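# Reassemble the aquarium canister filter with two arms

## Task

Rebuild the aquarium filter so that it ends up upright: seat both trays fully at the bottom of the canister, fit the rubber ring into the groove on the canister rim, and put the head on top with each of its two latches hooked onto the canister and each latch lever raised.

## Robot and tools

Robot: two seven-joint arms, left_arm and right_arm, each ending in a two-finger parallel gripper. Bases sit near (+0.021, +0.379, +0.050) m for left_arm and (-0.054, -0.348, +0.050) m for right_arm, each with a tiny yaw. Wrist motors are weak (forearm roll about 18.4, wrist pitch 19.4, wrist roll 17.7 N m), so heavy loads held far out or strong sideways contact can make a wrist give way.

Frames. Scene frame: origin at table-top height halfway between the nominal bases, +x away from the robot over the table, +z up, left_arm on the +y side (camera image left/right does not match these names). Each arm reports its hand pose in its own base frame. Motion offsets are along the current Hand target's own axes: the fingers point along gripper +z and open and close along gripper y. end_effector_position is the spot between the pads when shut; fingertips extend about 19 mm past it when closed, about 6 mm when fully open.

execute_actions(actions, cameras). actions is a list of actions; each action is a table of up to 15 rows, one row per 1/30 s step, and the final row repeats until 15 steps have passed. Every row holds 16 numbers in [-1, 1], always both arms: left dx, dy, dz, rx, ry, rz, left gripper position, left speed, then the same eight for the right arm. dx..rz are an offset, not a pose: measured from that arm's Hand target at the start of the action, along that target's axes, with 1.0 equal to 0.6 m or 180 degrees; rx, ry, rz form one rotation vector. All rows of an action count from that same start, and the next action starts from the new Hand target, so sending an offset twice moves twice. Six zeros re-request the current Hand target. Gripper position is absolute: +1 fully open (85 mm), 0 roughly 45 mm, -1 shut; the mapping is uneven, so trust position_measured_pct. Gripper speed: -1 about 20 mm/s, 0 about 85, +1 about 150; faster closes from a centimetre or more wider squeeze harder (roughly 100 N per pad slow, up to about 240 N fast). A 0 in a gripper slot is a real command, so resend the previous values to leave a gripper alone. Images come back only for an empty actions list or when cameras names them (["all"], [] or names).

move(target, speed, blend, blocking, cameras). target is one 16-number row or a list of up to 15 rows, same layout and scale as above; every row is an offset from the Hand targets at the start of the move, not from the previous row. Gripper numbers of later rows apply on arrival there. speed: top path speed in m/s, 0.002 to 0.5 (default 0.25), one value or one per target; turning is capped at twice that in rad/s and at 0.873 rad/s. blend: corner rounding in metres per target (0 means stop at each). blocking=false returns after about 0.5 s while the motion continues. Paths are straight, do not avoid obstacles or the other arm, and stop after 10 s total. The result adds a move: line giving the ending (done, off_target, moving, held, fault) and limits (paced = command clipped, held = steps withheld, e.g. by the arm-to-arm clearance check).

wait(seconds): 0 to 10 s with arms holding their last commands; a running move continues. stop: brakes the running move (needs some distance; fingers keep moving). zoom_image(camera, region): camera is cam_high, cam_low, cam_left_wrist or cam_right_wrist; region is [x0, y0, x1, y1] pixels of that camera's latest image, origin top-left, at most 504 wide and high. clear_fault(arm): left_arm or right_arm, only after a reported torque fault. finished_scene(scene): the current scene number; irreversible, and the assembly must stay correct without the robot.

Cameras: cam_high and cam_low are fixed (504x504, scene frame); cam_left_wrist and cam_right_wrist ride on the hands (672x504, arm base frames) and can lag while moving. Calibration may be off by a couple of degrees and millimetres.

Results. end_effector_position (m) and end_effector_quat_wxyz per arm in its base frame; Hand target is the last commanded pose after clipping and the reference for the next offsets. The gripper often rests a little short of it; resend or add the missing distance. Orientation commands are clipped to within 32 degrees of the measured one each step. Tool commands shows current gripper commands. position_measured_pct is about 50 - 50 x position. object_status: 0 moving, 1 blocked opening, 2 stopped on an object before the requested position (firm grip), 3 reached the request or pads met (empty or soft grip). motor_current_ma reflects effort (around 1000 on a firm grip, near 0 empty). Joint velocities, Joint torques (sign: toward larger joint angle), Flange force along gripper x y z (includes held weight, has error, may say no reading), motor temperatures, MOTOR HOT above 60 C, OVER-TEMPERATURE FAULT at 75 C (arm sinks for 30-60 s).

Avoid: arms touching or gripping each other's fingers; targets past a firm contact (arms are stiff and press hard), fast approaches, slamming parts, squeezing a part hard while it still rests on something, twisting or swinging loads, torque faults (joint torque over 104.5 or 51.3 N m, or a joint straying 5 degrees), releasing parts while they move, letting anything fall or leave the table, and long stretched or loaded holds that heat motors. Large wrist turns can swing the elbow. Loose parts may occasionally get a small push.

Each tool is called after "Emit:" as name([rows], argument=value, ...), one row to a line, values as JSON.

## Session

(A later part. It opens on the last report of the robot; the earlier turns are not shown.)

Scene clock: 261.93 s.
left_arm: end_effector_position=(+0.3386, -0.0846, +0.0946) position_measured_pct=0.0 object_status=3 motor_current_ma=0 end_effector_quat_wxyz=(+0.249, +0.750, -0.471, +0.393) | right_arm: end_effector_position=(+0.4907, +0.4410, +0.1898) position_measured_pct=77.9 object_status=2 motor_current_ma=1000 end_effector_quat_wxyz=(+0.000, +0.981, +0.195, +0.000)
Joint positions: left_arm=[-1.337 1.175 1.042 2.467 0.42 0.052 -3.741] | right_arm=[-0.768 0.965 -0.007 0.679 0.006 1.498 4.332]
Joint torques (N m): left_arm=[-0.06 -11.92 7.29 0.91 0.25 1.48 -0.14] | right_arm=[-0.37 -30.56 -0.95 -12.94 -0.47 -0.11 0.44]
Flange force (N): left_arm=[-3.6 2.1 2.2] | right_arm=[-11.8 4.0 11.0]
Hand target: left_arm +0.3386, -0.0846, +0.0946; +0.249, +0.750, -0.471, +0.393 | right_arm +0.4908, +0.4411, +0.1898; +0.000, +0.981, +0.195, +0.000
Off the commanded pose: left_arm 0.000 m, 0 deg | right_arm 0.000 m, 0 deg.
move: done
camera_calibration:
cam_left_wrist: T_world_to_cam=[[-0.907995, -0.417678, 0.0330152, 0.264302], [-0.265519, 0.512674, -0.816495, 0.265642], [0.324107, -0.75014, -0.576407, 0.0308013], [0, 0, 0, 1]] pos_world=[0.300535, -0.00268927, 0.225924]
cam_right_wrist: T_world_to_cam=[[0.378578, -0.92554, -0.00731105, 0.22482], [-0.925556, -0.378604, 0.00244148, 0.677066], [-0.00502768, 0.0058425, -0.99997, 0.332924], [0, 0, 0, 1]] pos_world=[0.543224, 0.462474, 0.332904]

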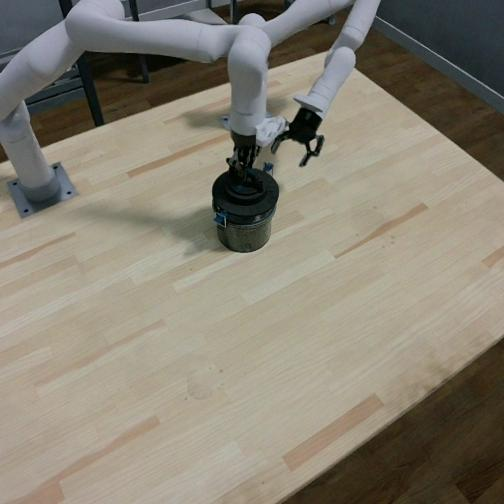

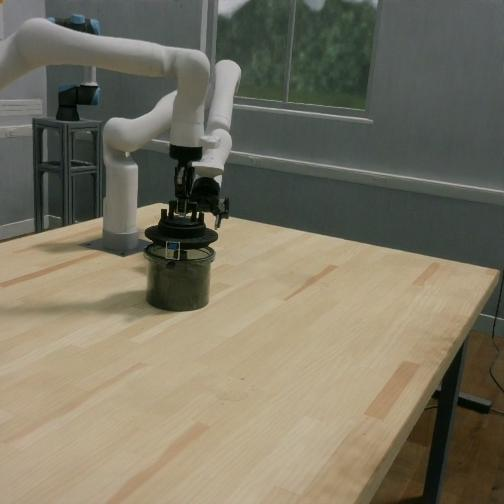

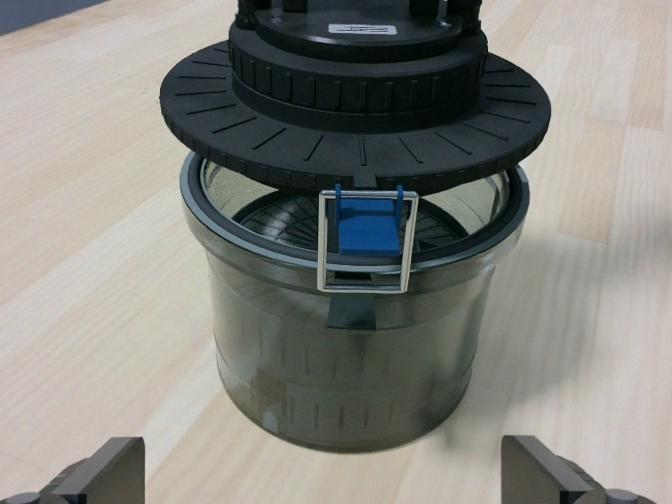

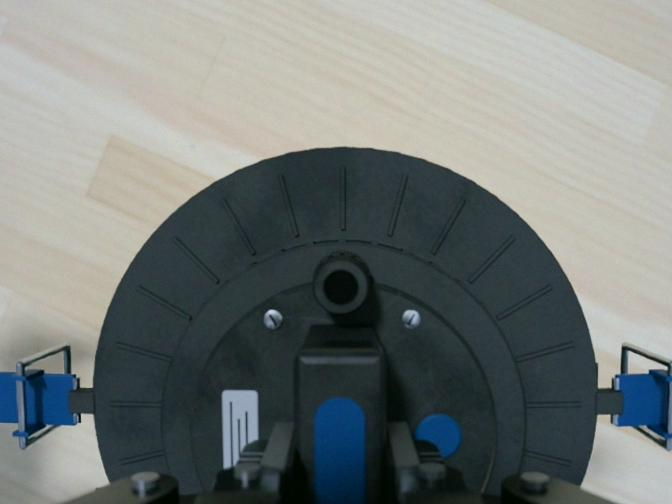

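Emit:
move([
  [0,0,0,0,0,0,1,0, 0,0,0.03,0,0,0.0125,-1,-1],
], speed=0.05, cameras=["cam_left_wrist","cam_low","cam_high"])

Emit:
zoom_image(camera="cam_low", region=[110, 180, 260, 320])

Emit:
zoom_image(camera="cam_high", region=[190, 130, 310, 260])

Emit:
zoom_image(camera="cam_left_wrist", region=[160, 0, 580, 350])

Scene clock: 264.03 s.
left_arm: end_effector_position=(+0.3386, -0.0846, +0.0946) position_measured_pct=0.0 object_status=3 motor_current_ma=0 end_effector_quat_wxyz=(+0.249, +0.750, -0.471, +0.393) | right_arm: end_effector_position=(+0.4907, +0.4411, +0.1718) position_measured_pct=77.9 object_status=2 motor_current_ma=1000 end_effector_quat_wxyz=(+0.000, +0.985, +0.175, +0.000)
Joint positions: left_arm=[-1.337 1.175 1.042 2.467 0.42 0.052 -3.741] | right_arm=[-0.769 0.972 -0.002 0.723 0.002 1.447 4.294]
Joint torques (N m): left_arm=[-0.04 -11.85 7.28 0.84 0.34 1.45 -0.19] | right_arm=[-0.38 -30.52 -0.92 -12.89 -0.46 -0.07 0.27]
Flange force (N): left_arm=[-3.6 2.2 1.8] | right_arm=[-11.4 4.7 10.6]
Hand target: left_arm +0.3386, -0.0846, +0.0946; +0.249, +0.750, -0.471, +0.393 | right_arm +0.4907, +0.4410, +0.1718; +0.000, +0.985, +0.175, +0.000
Off the commanded pose: left_arm 0.000 m, 0 deg | right_arm 0.000 m, 0 deg.
move: done
camera_calibration:
cam_left_wrist: T_world_to_cam=[[-0.907995, -0.417678, 0.0330152, 0.264302], [-0.265519, 0.512674, -0.816495, 0.265642], [0.324107, -0.75014, -0.576407, 0.0308013], [0, 0, 0, 1]] pos_world=[0.300535, -0.00268927, 0.225924]
Images, in order (width x height): cam_high 504x504, cam_low 504x504, cam_left_wrist 672x504.

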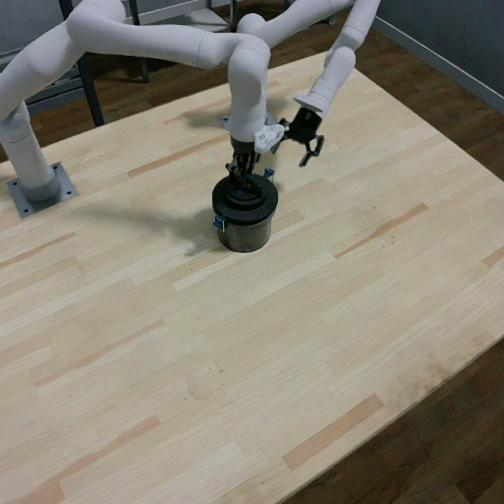

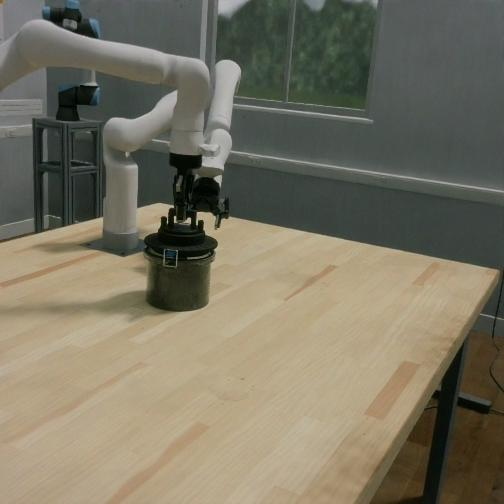

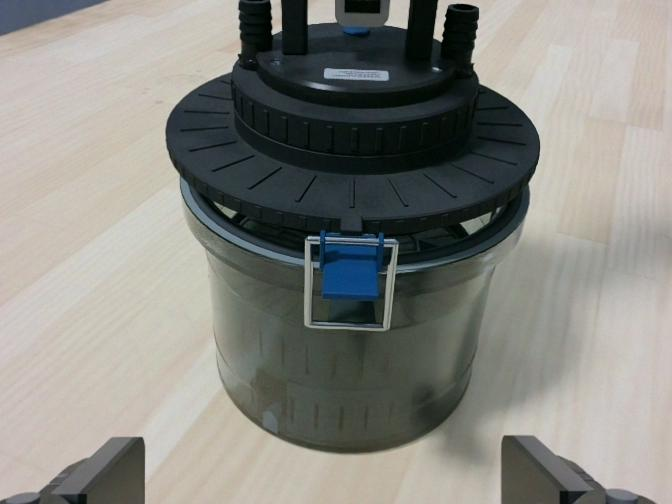

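Scaled by 3.360.

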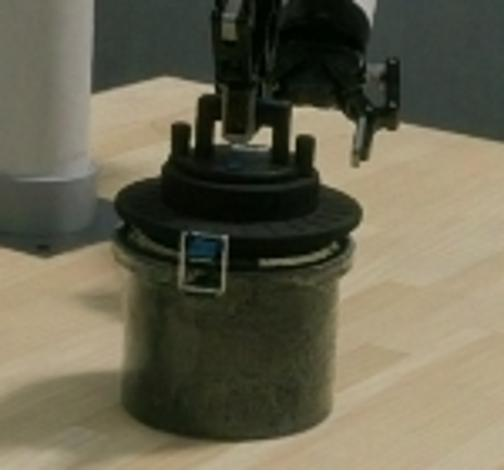

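Scaled by 3.877.

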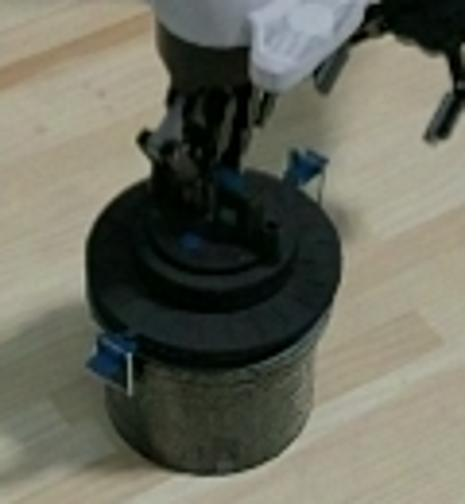

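Scaled by 1.200.

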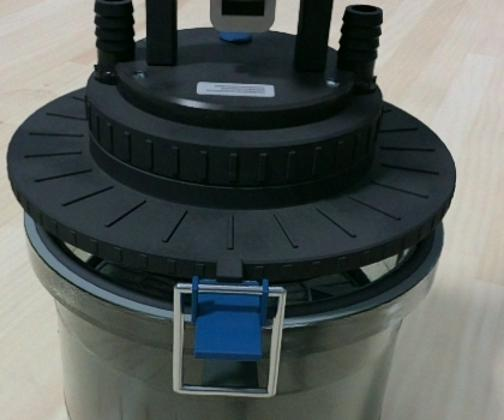

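Emit:
move([
  [0,0,0,0,0,0,1,0, 0,0,0.02,0,0,0,-1,-1],
], speed=0.04, cameras=["cam_left_wrist","cam_low","cam_high"])

Emit:
zoom_image(camera="cam_low", region=[110, 180, 260, 320])

Emit:
zoom_image(camera="cam_high", region=[190, 130, 310, 260])

Emit:
zoom_image(camera="cam_left_wrist", region=[160, 100, 560, 400])

Scene clock: 265.33 s.
left_arm: end_effector_position=(+0.3386, -0.0846, +0.0946) position_measured_pct=0.0 object_status=3 motor_current_ma=0 end_effector_quat_wxyz=(+0.249, +0.750, -0.471, +0.393) | right_arm: end_effector_position=(+0.4907, +0.4410, +0.1598) position_measured_pct=77.9 object_status=2 motor_current_ma=1000 end_effector_quat_wxyz=(+0.000, +0.985, +0.175, +0.000)
Joint positions: left_arm=[-1.337 1.175 1.042 2.467 0.42 0.052 -3.741] | right_arm=[-0.769 0.978 -0.002 0.749 0.002 1.416 4.294]
Joint torques (N m): left_arm=[-0.01 -11.92 7.23 0.86 0.34 1.43 -0.23] | right_arm=[-0.32 -30.5 -0.82 -12.23 -0.43 -0.16 0.39]
Flange force (N): left_arm=[-3.6 2.2 1.9] | right_arm=[-6.8 2.6 8.7]
Hand target: left_arm +0.3386, -0.0846, +0.0946; +0.249, +0.750, -0.471, +0.393 | right_arm +0.4907, +0.4410, +0.1598; +0.000, +0.985, +0.175, +0.000
Off the commanded pose: left_arm 0.000 m, 0 deg | right_arm 0.000 m, 0 deg.
move: done
camera_calibration:
cam_left_wrist: T_world_to_cam=[[-0.907995, -0.417678, 0.0330152, 0.264302], [-0.265519, 0.512674, -0.816495, 0.265642], [0.324107, -0.75014, -0.576407, 0.0308013], [0, 0, 0, 1]] pos_world=[0.300535, -0.00268927, 0.225924]
Images, in order (width x height): cam_high 504x504, cam_low 504x504, cam_left_wrist 672x504.

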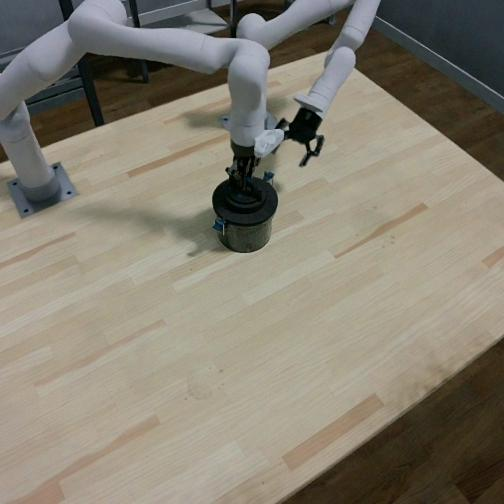

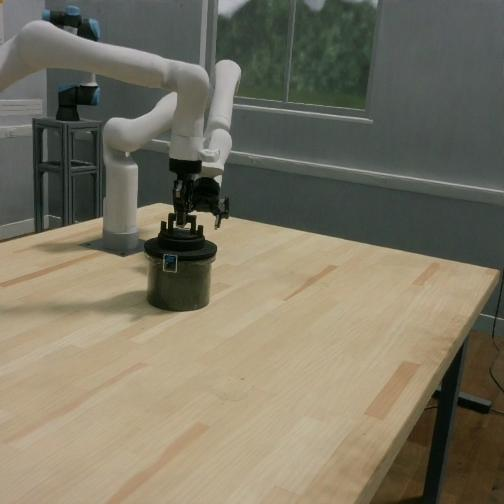

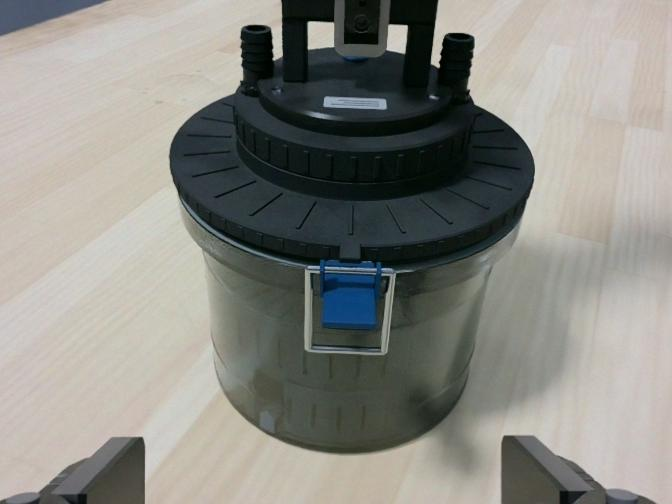

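Scaled by 3.360.

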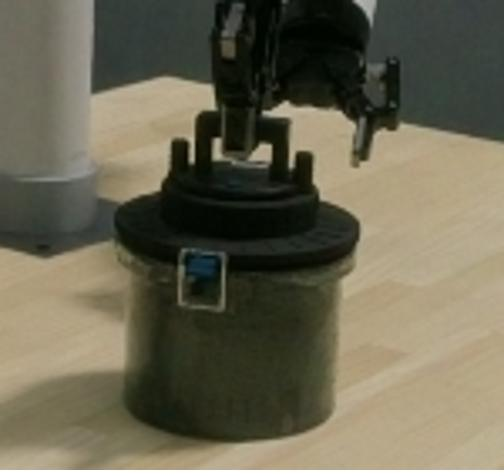

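Scaled by 3.877.

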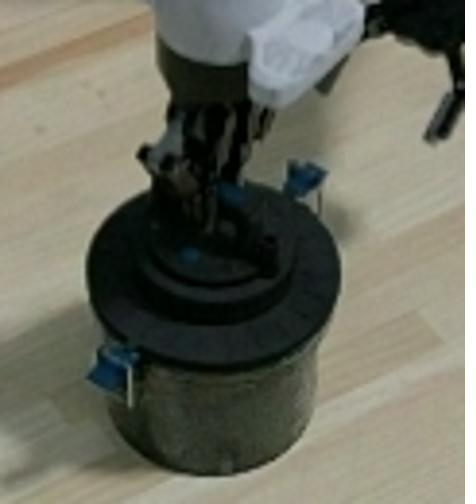

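Scaled by 1.260.

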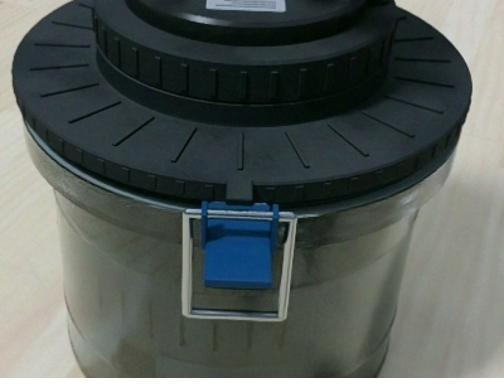

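Emit:
move([
  [0,0,0,0,0,0,1,0, 0,0,0.005,0,0,0,-1,-1],
], speed=0.02, cameras=["cam_left_wrist"])

Emit:
zoom_image(camera="cam_left_wrist", region=[160, 100, 560, 400])

Scene clock: 267.77 s.
left_arm: end_effector_position=(+0.3386, -0.0846, +0.0946) position_measured_pct=0.0 object_status=3 motor_current_ma=0 end_effector_quat_wxyz=(+0.249, +0.750, -0.471, +0.393) | right_arm: end_effector_position=(+0.4908, +0.4410, +0.1568) position_measured_pct=77.9 object_status=2 motor_current_ma=1000 end_effector_quat_wxyz=(+0.000, +0.985, +0.175, +0.000)
Joint positions: left_arm=[-1.337 1.175 1.042 2.467 0.42 0.052 -3.741] | right_arm=[-0.769 0.98 -0.003 0.755 0.002 1.408 4.294]
Joint torques (N m): left_arm=[-0.02 -11.88 7.23 0.86 0.31 1.45 -0.17] | right_arm=[-0.49 -29.59 -1.05 -12.77 -0.57 -0.58 0.4]
Flange force (N): left_arm=[-3.5 2.2 1.8] | right_arm=[-11.9 4.9 8.2]
Hand target: left_arm +0.3386, -0.0846, +0.0946; +0.249, +0.750, -0.471, +0.393 | right_arm +0.4907, +0.4410, +0.1568; +0.000, +0.985, +0.175, +0.000
Off the commanded pose: left_arm 0.000 m, 0 deg | right_arm 0.000 m, 0 deg.
move: done
camera_calibration:
cam_left_wrist: T_world_to_cam=[[-0.907995, -0.417678, 0.0330152, 0.264302], [-0.265519, 0.512674, -0.816495, 0.265642], [0.324107, -0.75014, -0.576407, 0.0308013], [0, 0, 0, 1]] pos_world=[0.300535, -0.00268927, 0.225924]
Images, in order (width x height): cam_left_wrist 672x504.

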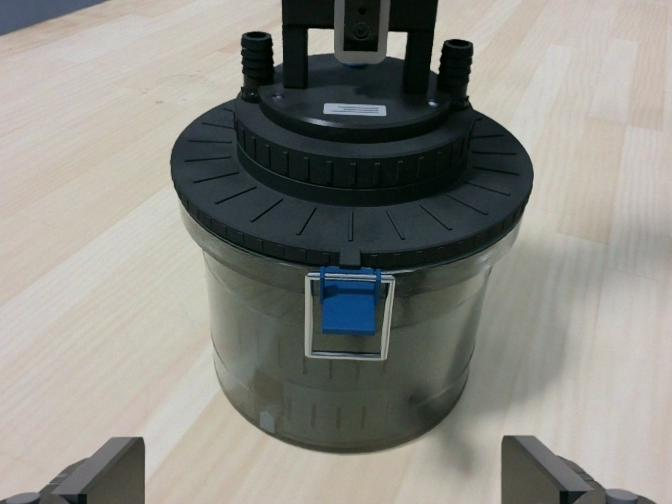

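Scaled by 1.260.

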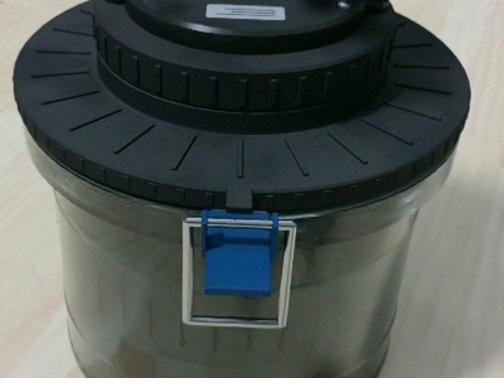

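Emit:
move([
  [0,0,0,0,0,0,1,0, 0,0,0.0033,0,0,0,-1,-1],
], speed=0.02)

Scene clock: 268.67 s.
left_arm: end_effector_position=(+0.3386, -0.0846, +0.0946) position_measured_pct=0.0 object_status=3 motor_current_ma=0 end_effector_quat_wxyz=(+0.249, +0.750, -0.471, +0.393) | right_arm: end_effector_position=(+0.4908, +0.4411, +0.1549) position_measured_pct=77.9 object_status=2 motor_current_ma=1000 end_effector_quat_wxyz=(+0.000, +0.985, +0.175, +0.000)
Joint positions: left_arm=[-1.337 1.175 1.042 2.467 0.42 0.052 -3.741] | right_arm=[-0.769 0.981 -0.003 0.759 0.002 1.403 4.294]
Joint torques (N m): left_arm=[0.03 -11.87 7.27 0.94 0.35 1.5 -0.23] | right_arm=[1.28 -19.08 -0.26 -7.67 -0.22 -1.53 0.34]
Flange force (N): left_arm=[-3.6 2.1 1.9] | right_arm=[-8.5 0.7 -10.6]
Hand target: left_arm +0.3386, -0.0846, +0.0946; +0.249, +0.750, -0.471, +0.393 | right_arm +0.4907, +0.4410, +0.1548; +0.000, +0.985, +0.175, +0.000
Off the commanded pose: left_arm 0.000 m, 0 deg | right_arm 0.000 m, 0 deg.
move: done

Emit:
move([
  [0,0,0,0,0,0,1,0, 0,0,0.002,0,0,0,-1,-1],
], speed=0.02, cameras=["all"])

Emit:
zoom_image(camera="cam_left_wrist", region=[160, 150, 560, 400])

Emit:
zoom_image(camera="cam_low", region=[130, 220, 230, 320])

Scene clock: 269.77 s.
left_arm: end_effector_position=(+0.3386, -0.0846, +0.0946) position_measured_pct=0.0 object_status=3 motor_current_ma=0 end_effector_quat_wxyz=(+0.249, +0.750, -0.471, +0.393) | right_arm: end_effector_position=(+0.4907, +0.4411, +0.1537) position_measured_pct=77.9 object_status=2 motor_current_ma=1000 end_effector_quat_wxyz=(+0.000, +0.985, +0.175, +0.000)
Joint positions: left_arm=[-1.337 1.175 1.042 2.467 0.42 0.052 -3.741] | right_arm=[-0.769 0.981 -0.003 0.761 0.002 1.399 4.294]
Joint torques (N m): left_arm=[0.06 -11.93 7.16 0.84 0.26 1.46 -0.21] | right_arm=[1.44 -9.01 -0.43 -4.6 -0.27 -2.2 0.35]
Flange force (N): left_arm=[-3.3 2.5 1.8] | right_arm=[-17.4 4.0 -24.3]
Hand target: left_arm +0.3386, -0.0846, +0.0946; +0.249, +0.750, -0.471, +0.393 | right_arm +0.4907, +0.4410, +0.1536; +0.000, +0.985, +0.175, +0.000
Off the commanded pose: left_arm 0.000 m, 0 deg | right_arm 0.000 m, 0 deg.
move: done
camera_calibration:
cam_left_wrist: T_world_to_cam=[[-0.907995, -0.417678, 0.0330152, 0.264302], [-0.265519, 0.512674, -0.816495, 0.265642], [0.324107, -0.75014, -0.576407, 0.0308013], [0, 0, 0, 1]] pos_world=[0.300535, -0.00268927, 0.225924]
cam_right_wrist: T_world_to_cam=[[0.34199, -0.939675, -0.00732422, 0.248796], [-0.939692, -0.342014, 0.00235663, 0.668029], [-0.00471946, 0.00607657, -0.99997, 0.296465], [0, 0, 0, 1]] pos_world=[0.544055, 0.460461, 0.296704]

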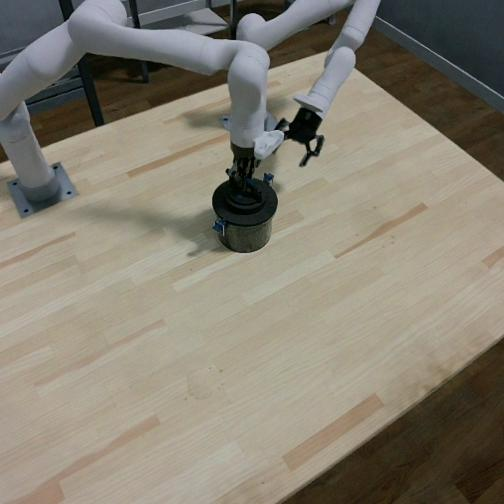

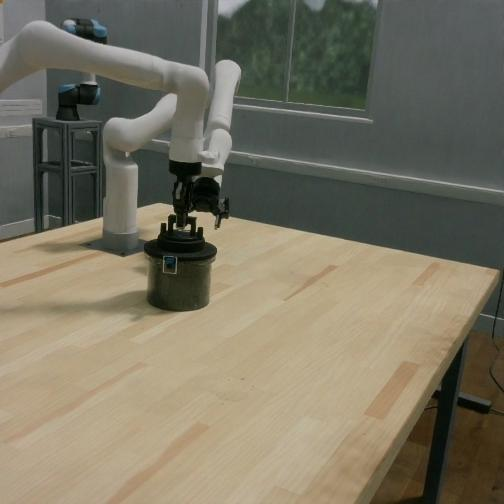

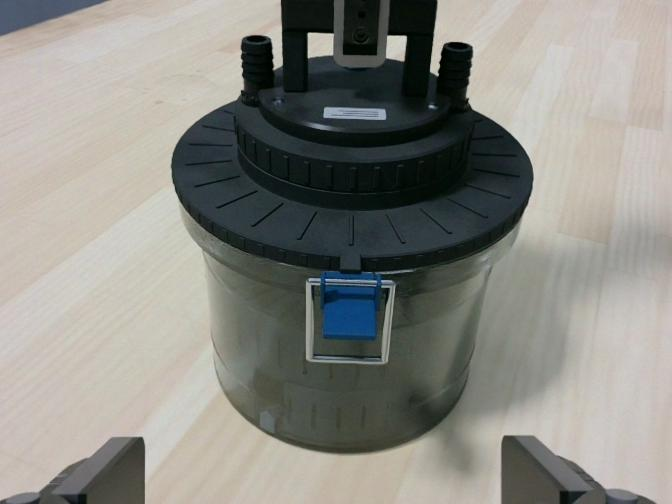

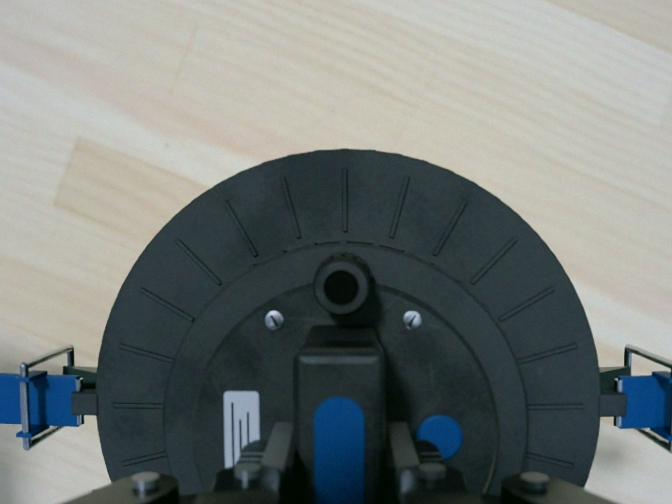

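Scaled by 1.260.

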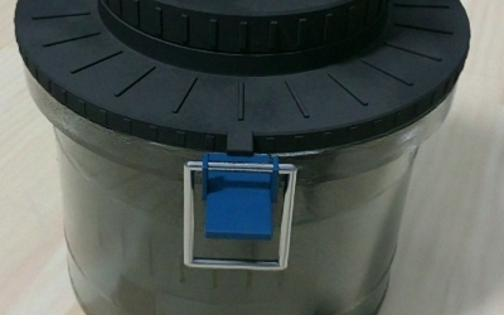

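Scaled by 5.040.

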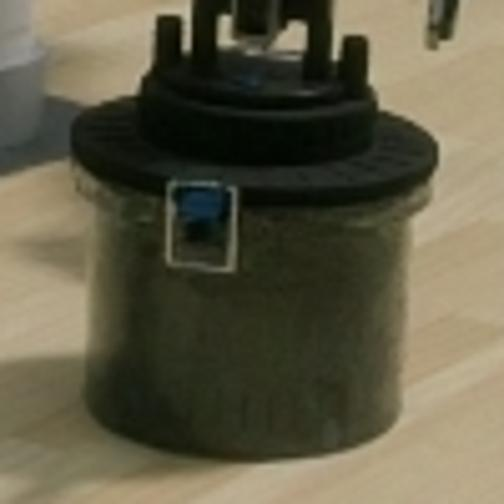

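Emit:
move([
  [-0.038,0.0142,0.05,0,0.1944,0,-1,0, 0,0,0,0,0,0,-1,-1],
], speed=0.1, cameras=["all"])

Scene clock: 278.27 s.
left_arm: end_effector_position=(+0.3358, -0.0989, +0.0588) position_measured_pct=98.7 object_status=3 motor_current_ma=950 end_effector_quat_wxyz=(+0.379, +0.597, -0.375, +0.600) | right_arm: end_effector_position=(+0.4907, +0.4410, +0.1536) position_measured_pct=77.9 object_status=2 motor_current_ma=1000 end_effector_quat_wxyz=(+0.000, +0.985, +0.175, +0.000)
Joint positions: left_arm=[-1.61 1.888 0.829 2.199 0.145 0.443 -4.063] | right_arm=[-0.769 0.981 -0.003 0.761 0.002 1.399 4.294]
Joint torques (N m): left_arm=[-0.15 -10.87 7.64 7.49 1.01 2.64 -0.27] | right_arm=[1.45 -8.35 -0.45 -4.31 -0.27 -2.37 0.34]
Flange force (N): left_arm=[-1.6 3.4 1.5] | right_arm=[-16.9 3.8 -25.7]
Hand target: left_arm +0.3359, -0.0989, +0.0588; +0.379, +0.597, -0.375, +0.600 | right_arm +0.4907, +0.4410, +0.1536; +0.000, +0.985, +0.175, +0.000
Off the commanded pose: left_arm 0.000 m, 0 deg | right_arm 0.000 m, 0 deg.
move: done
camera_calibration:
cam_left_wrist: T_world_to_cam=[[-0.914225, -0.404794, 0.0183099, 0.26123], [-0.0183784, -0.00371703, -0.999824, 0.119745], [0.404791, -0.9144, -0.00404128, -0.0766892], [0, 0, 0, 1]] pos_world=[0.272066, 0.0360647, 0.114631]
cam_right_wrist: T_world_to_cam=[[0.341989, -0.939675, -0.0073584, 0.248806], [-0.939692, -0.342014, 0.0024506, 0.668001], [-0.00481945, 0.00607655, -0.99997, 0.29642], [0, 0, 0, 1]] pos_world=[0.544054, 0.460461, 0.296604]

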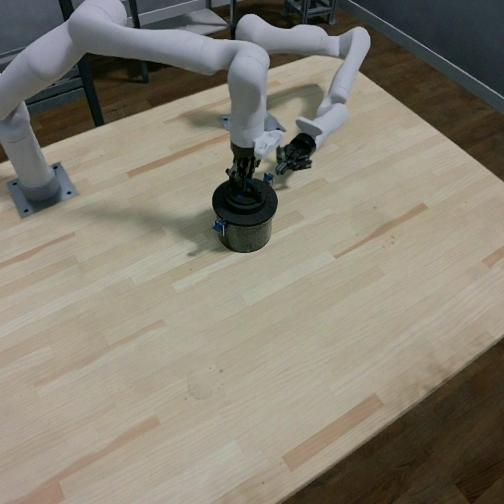

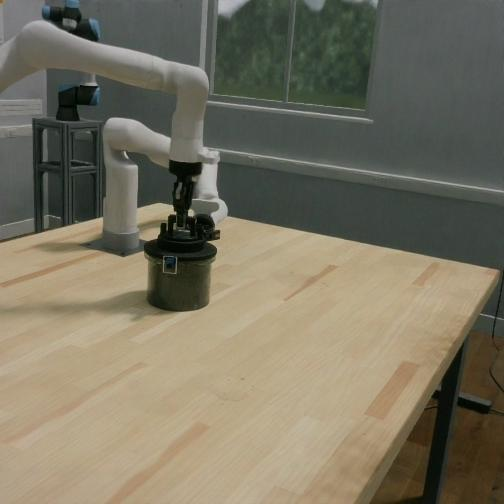

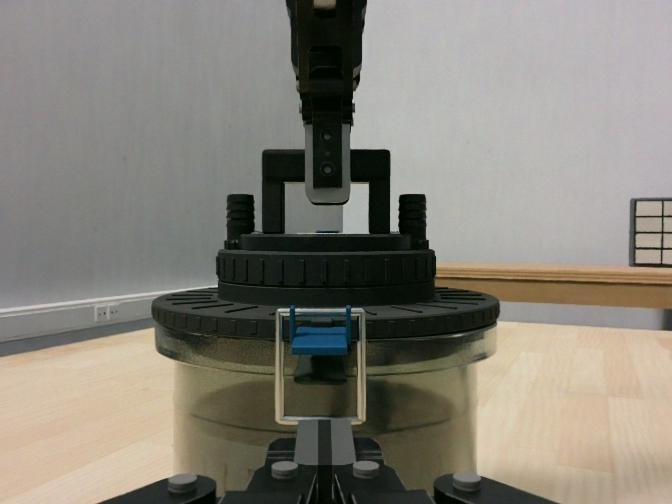

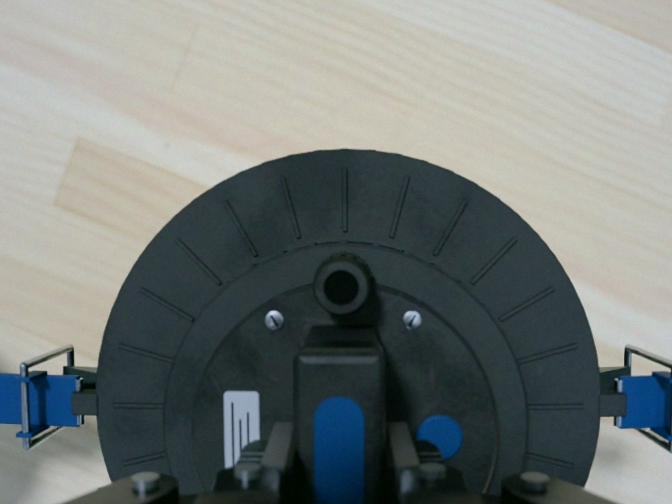

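Emit:
zoom_image(camera="cam_left_wrist", region=[240, 280, 400, 440])

Scaled by 3.150.

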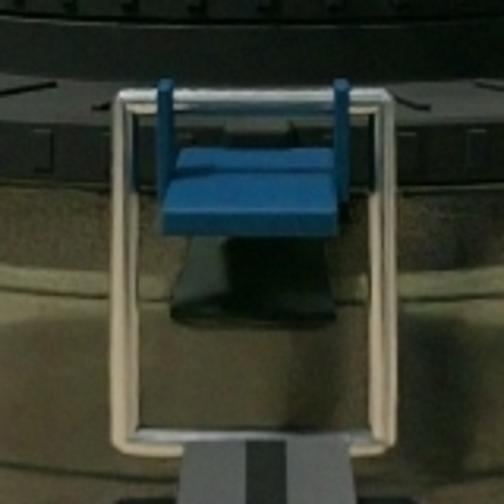

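Emit:
move([
  [0.0083,-0.0025,0.0317,0,0,0,-1,0, 0,0,0,0,0,0,-1,-1],
], speed=0.05, cameras=["cam_left_wrist","cam_high"])

Emit:
zoom_image(camera="cam_left_wrist", region=[220, 260, 420, 460])

Emit:
zoom_image(camera="cam_high", region=[210, 130, 330, 250])

Scene clock: 281.83 s.
left_arm: end_effector_position=(+0.3454, -0.1153, +0.0639) position_measured_pct=98.7 object_status=3 motor_current_ma=950 end_effector_quat_wxyz=(+0.379, +0.597, -0.375, +0.600) | right_arm: end_effector_position=(+0.4907, +0.4410, +0.1536) position_measured_pct=77.9 object_status=2 motor_current_ma=1000 end_effector_quat_wxyz=(+0.000, +0.985, +0.175, +0.000)
Joint positions: left_arm=[-1.569 1.915 0.86 2.218 0.158 0.375 -4.061] | right_arm=[-0.769 0.981 -0.003 0.761 0.002 1.399 4.294]
Joint torques (N m): left_arm=[0.28 -10.45 8.09 7.27 0.87 2.32 -0.2] | right_arm=[1.43 -8.36 -0.44 -4.28 -0.24 -2.39 0.34]
Flange force (N): left_arm=[-2.0 4.9 -1.1] | right_arm=[-16.6 3.7 -25.8]
Hand target: left_arm +0.3454, -0.1153, +0.0639; +0.379, +0.597, -0.375, +0.600 | right_arm +0.4907, +0.4410, +0.1536; +0.000, +0.985, +0.175, +0.000
Off the commanded pose: left_arm 0.000 m, 0 deg | right_arm 0.000 m, 0 deg.
move: done
camera_calibration:
cam_left_wrist: T_world_to_cam=[[-0.914226, -0.404792, 0.0182592, 0.263281], [-0.0182918, -0.00378758, -0.999826, 0.124936], [0.404791, -0.914401, -0.00394166, -0.0955626], [0, 0, 0, 1]] pos_world=[0.281666, 0.0196647, 0.119731]
Images, in order (width x height): cam_high 504x504, cam_left_wrist 672x504.

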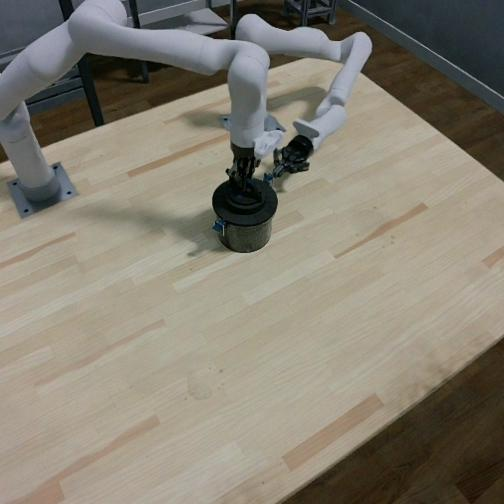

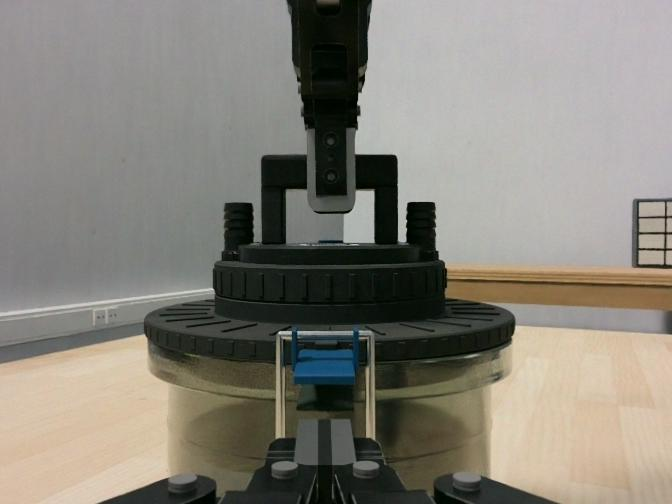

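Scaled by 2.520.

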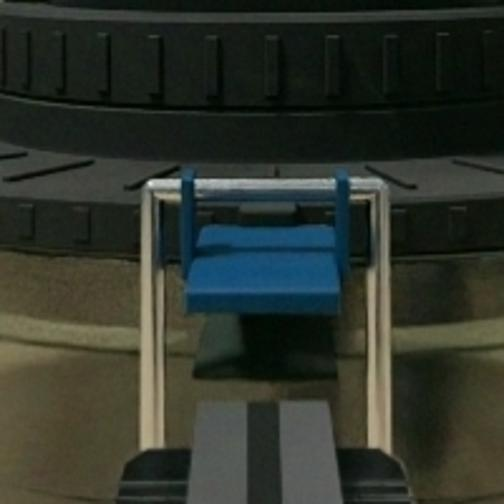

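Scaled by 4.200.

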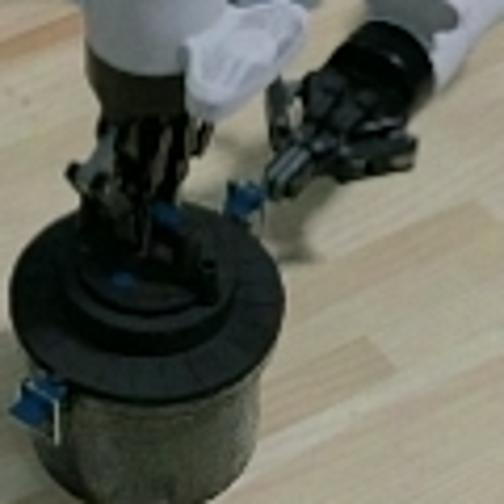

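Emit:
execute_actions(actions=[])

Scene clock: 285.40 s.
left_arm: end_effector_position=(+0.3454, -0.1153, +0.0639) position_measured_pct=98.7 object_status=3 motor_current_ma=950 end_effector_quat_wxyz=(+0.379, +0.597, -0.375, +0.600) | right_arm: end_effector_position=(+0.4907, +0.4410, +0.1536) position_measured_pct=77.9 object_status=2 motor_current_ma=1000 end_effector_quat_wxyz=(+0.000, +0.985, +0.175, +0.000)
Joint positions: left_arm=[-1.569 1.915 0.86 2.218 0.158 0.375 -4.061] | right_arm=[-0.769 0.981 -0.003 0.761 0.002 1.399 4.294]
Joint velocities: within noise
Joint torques (N m): left_arm=[0.02 -10.44 7.82 7.29 0.88 2.45 -0.17] | right_arm=[1.42 -8.34 -0.43 -4.32 -0.25 -2.38 0.34]
Motor temperatures (°C): left_arm=[37 35 32 37 38 42 49] | right_arm=[37 40 36 36 51 50 38]
Flange force (N): left_arm=[-1.4 4.2 0.1] | right_arm=[-16.9 3.9 -25.7]
Hand target: left_arm +0.3454, -0.1153, +0.0639; +0.379, +0.597, -0.374, +0.600 | right_arm +0.4907, +0.4410, +0.1536; +0.000, +0.985, +0.175, +0.000
Tool commands: left_gripper/position=-1.0 left_gripper/speed=+0.0 right_gripper/position=-1.0 right_gripper/speed=-1.0
Off the commanded pose: left_arm 0.000 m, 0 deg | right_arm 0.000 m, 0 deg.
camera_calibration:
cam_left_wrist: T_world_to_cam=[[-0.914226, -0.404792, 0.0182592, 0.26324], [-0.0182918, -0.00378758, -0.999826, 0.124936], [0.404791, -0.914401, -0.00394166, -0.095654], [0, 0, 0, 1]] pos_world=[0.281666, 0.0195647, 0.119731]
cam_right_wrist: T_world_to_cam=[[0.341989, -0.939675, -0.0073584, 0.248806], [-0.939692, -0.342014, 0.0024506, 0.668001], [-0.00481945, 0.00607655, -0.99997, 0.29642], [0, 0, 0, 1]] pos_world=[0.544054, 0.460461, 0.296604]

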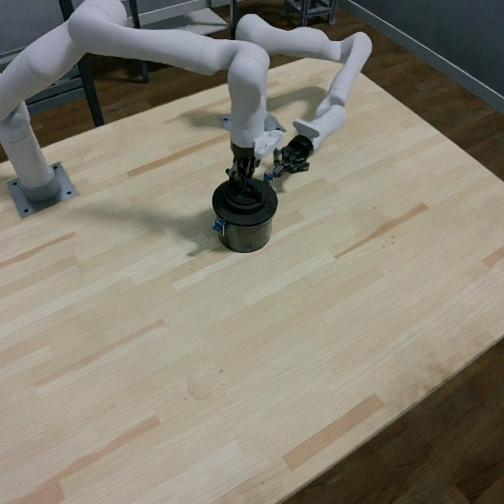

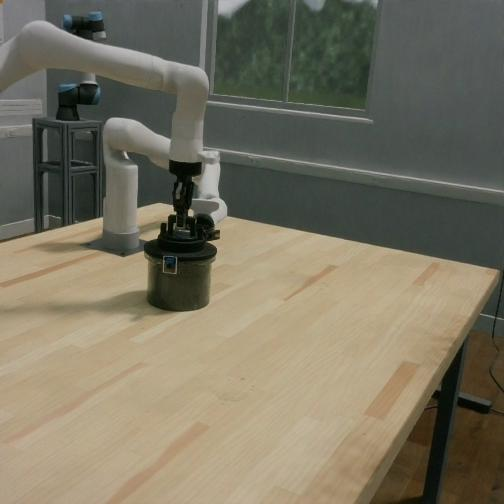

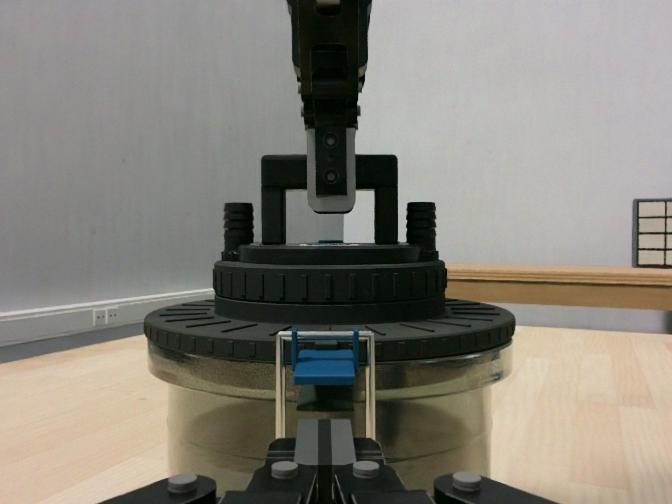

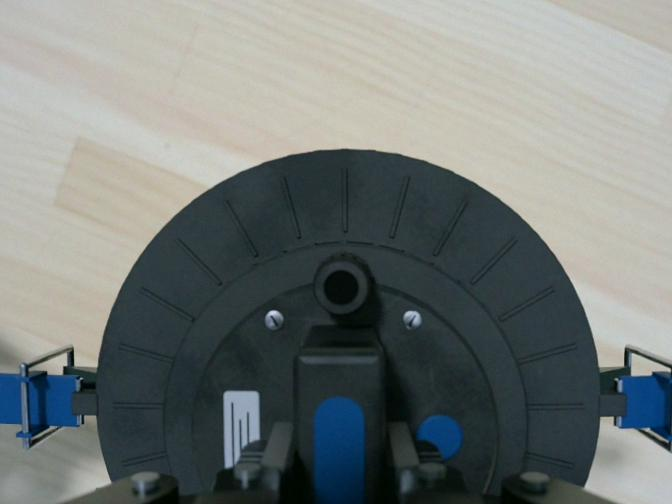

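Emit:
move(target=[0.015,0,0.003,0,0,0,-1,0,0,0,0,0,0,0,-1,-1], speed=0.03, cameras=["cam_left_wrist"])

Emit:
zoom_image(camera="cam_left_wrist", region=[220, 300, 430, 490])

Scene clock: 286.67 s.
left_arm: end_effector_position=(+0.3462, -0.1169, +0.0729) position_measured_pct=98.7 object_status=3 motor_current_ma=950 end_effector_quat_wxyz=(+0.379, +0.597, -0.375, +0.600) | right_arm: end_effector_position=(+0.4907, +0.4410, +0.1536) position_measured_pct=77.9 object_status=2 motor_current_ma=1000 end_effector_quat_wxyz=(+0.000, +0.985, +0.175, +0.000)
Joint positions: left_arm=[-1.563 1.905 0.878 2.237 0.168 0.358 -4.052] | right_arm=[-0.769 0.981 -0.003 0.761 0.002 1.399 4.294]
Joint torques (N m): left_arm=[0.11 -10.56 8.15 6.74 0.85 2.2 -0.25] | right_arm=[1.42 -8.37 -0.44 -4.3 -0.27 -2.39 0.33]
Flange force (N): left_arm=[-1.6 5.5 -0.8] | right_arm=[-16.6 3.7 -25.7]
Hand target: left_arm +0.3462, -0.1169, +0.0729; +0.379, +0.597, -0.375, +0.600 | right_arm +0.4907, +0.4410, +0.1536; +0.000, +0.985, +0.175, +0.000
Off the commanded pose: left_arm 0.000 m, 0 deg | right_arm 0.000 m, 0 deg.
move: done
camera_calibration:
cam_left_wrist: T_world_to_cam=[[-0.914227, -0.404792, 0.018218, 0.263207], [-0.0182543, -0.00377064, -0.999826, 0.133833], [0.404791, -0.914401, -0.00394196, -0.0973143], [0, 0, 0, 1]] pos_world=[0.282466, 0.0180647, 0.128631]
Images, in order (width x height): cam_left_wrist 672x504.

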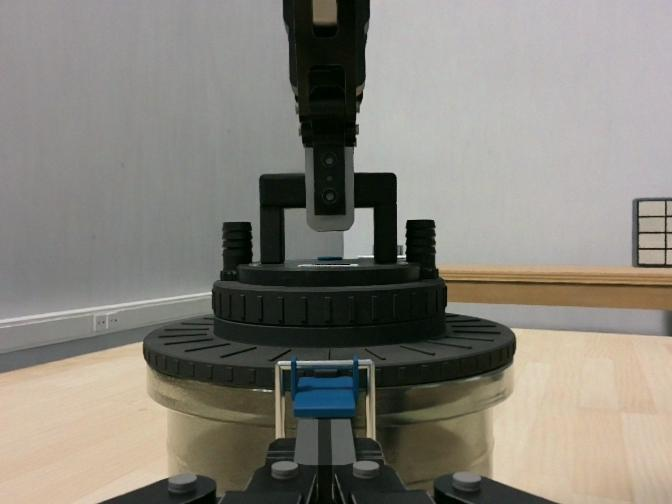

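Scaled by 2.400.

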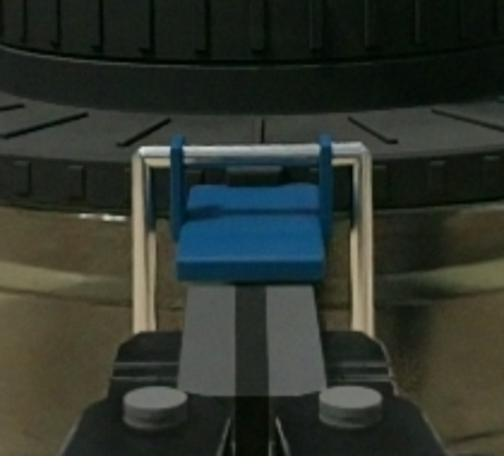

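Emit:
move([
  [0.0083,0,0.0015,0,0,0,-1,0,0,0,0,0,0,0,-1,-1],
  [0.0167,0,0.003,0,0,0,-1,0,0,0,0,0,0,0,-1,-1],
], speed=0.03, cameras=["cam_left_wrist"])

Emit:
zoom_image(camera="cam_left_wrist", region=[220, 300, 430, 490])

Scene clock: 289.40 s.
left_arm: end_effector_position=(+0.3470, -0.1185, +0.0829) position_measured_pct=98.7 object_status=3 motor_current_ma=950 end_effector_quat_wxyz=(+0.379, +0.597, -0.375, +0.600) | right_arm: end_effector_position=(+0.4907, +0.4410, +0.1536) position_measured_pct=77.9 object_status=2 motor_current_ma=1000 end_effector_quat_wxyz=(+0.000, +0.985, +0.175, +0.000)
Joint positions: left_arm=[-1.557 1.893 0.899 2.259 0.181 0.338 -4.042] | right_arm=[-0.769 0.981 -0.003 0.761 0.002 1.399 4.294]
Joint torques (N m): left_arm=[-0.01 -10.61 7.94 6.95 1.14 2.2 -0.24] | right_arm=[1.41 -8.35 -0.46 -4.29 -0.26 -2.39 0.33]
Flange force (N): left_arm=[-2.3 4.3 -0.5] | right_arm=[-16.7 3.8 -25.8]
Hand target: left_arm +0.3470, -0.1185, +0.0830; +0.379, +0.597, -0.375, +0.600 | right_arm +0.4907, +0.4410, +0.1536; +0.000, +0.985, +0.175, +0.000
Off the commanded pose: left_arm 0.000 m, 0 deg | right_arm 0.000 m, 0 deg.
move: done
camera_calibration:
cam_left_wrist: T_world_to_cam=[[-0.914226, -0.404792, 0.0182592, 0.263101], [-0.0182918, -0.00378758, -0.999826, 0.14395], [0.404791, -0.914401, -0.00394166, -0.0990615], [0, 0, 0, 1]] pos_world=[0.283266, 0.0164647, 0.138731]
Images, in order (width x height): cam_left_wrist 672x504.

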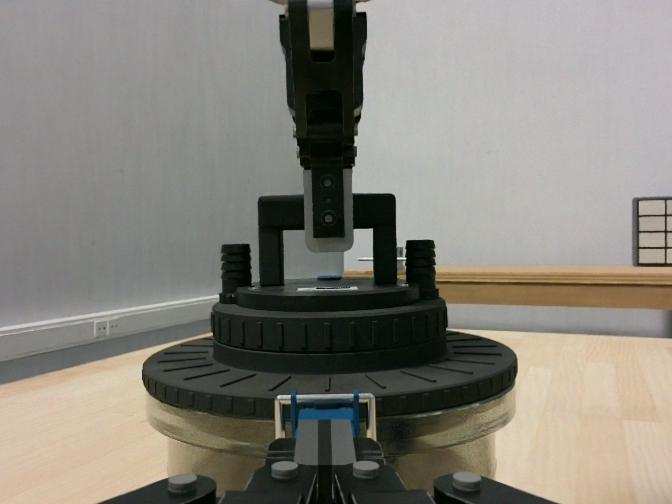

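Scaled by 2.400.

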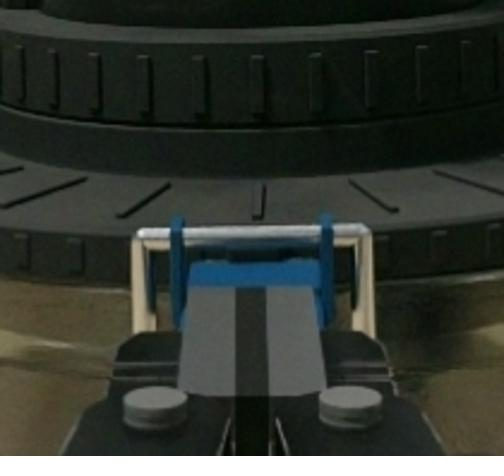

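Emit:
move([
  [-0.0183,0,0,0,0,0,-1,0,0,0,0,0,0,0,-1,-1],
  [-0.0183,0,0.0133,0,0,0,-1,0,0,0,0,0,0,0,-1,-1],
  [-0.005,0,0.0133,0,0,0,-1,0,0,0,0,0,0,0,-1,-1],
], speed=0.03, cameras=["cam_left_wrist"])

Emit:
zoom_image(camera="cam_left_wrist", region=[220, 300, 430, 490])

Scene clock: 291.90 s.
left_arm: end_effector_position=(+0.3504, -0.1257, +0.0800) position_measured_pct=98.7 object_status=3 motor_current_ma=950 end_effector_quat_wxyz=(+0.379, +0.597, -0.375, +0.600) | right_arm: end_effector_position=(+0.4907, +0.4410, +0.1536) position_measured_pct=77.9 object_status=2 motor_current_ma=1000 end_effector_quat_wxyz=(+0.000, +0.985, +0.175, +0.000)
Joint positions: left_arm=[-1.54 1.914 0.903 2.257 0.18 0.315 -4.047] | right_arm=[-0.769 0.981 -0.003 0.761 0.002 1.399 4.294]
Joint torques (N m): left_arm=[-0.05 -10.28 7.99 7.25 0.81 2.37 -0.17] | right_arm=[1.42 -8.34 -0.47 -4.31 -0.26 -2.42 0.32]
Flange force (N): left_arm=[-2.0 3.8 -0.4] | right_arm=[-16.7 3.8 -25.8]
Hand target: left_arm +0.3504, -0.1257, +0.0800; +0.379, +0.597, -0.375, +0.600 | right_arm +0.4907, +0.4410, +0.1536; +0.000, +0.985, +0.175, +0.000
Off the commanded pose: left_arm 0.000 m, 0 deg | right_arm 0.000 m, 0 deg.
move: done
camera_calibration:
cam_left_wrist: T_world_to_cam=[[-0.914228, -0.404792, 0.0181681, 0.263363], [-0.0182087, -0.00375007, -0.999827, 0.140962], [0.40479, -0.914401, -0.00394233, -0.107033], [0, 0, 0, 1]] pos_world=[0.286666, 0.00926471, 0.135731]
Images, in order (width x height): cam_left_wrist 672x504.

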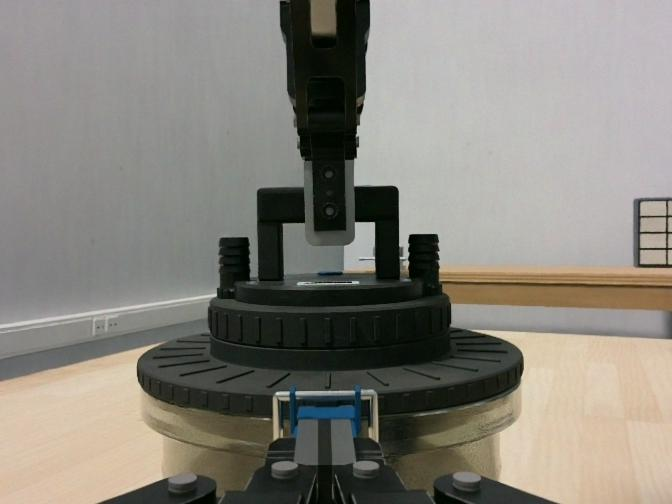

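Scaled by 2.400.

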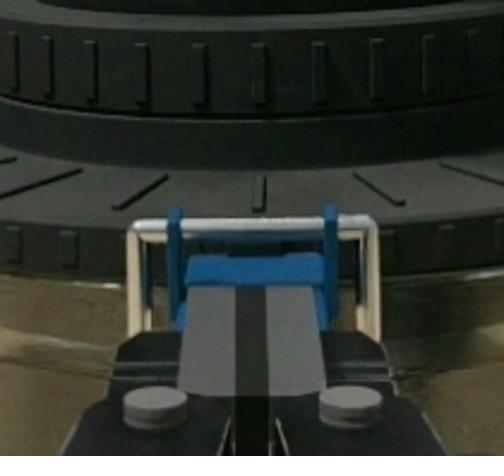

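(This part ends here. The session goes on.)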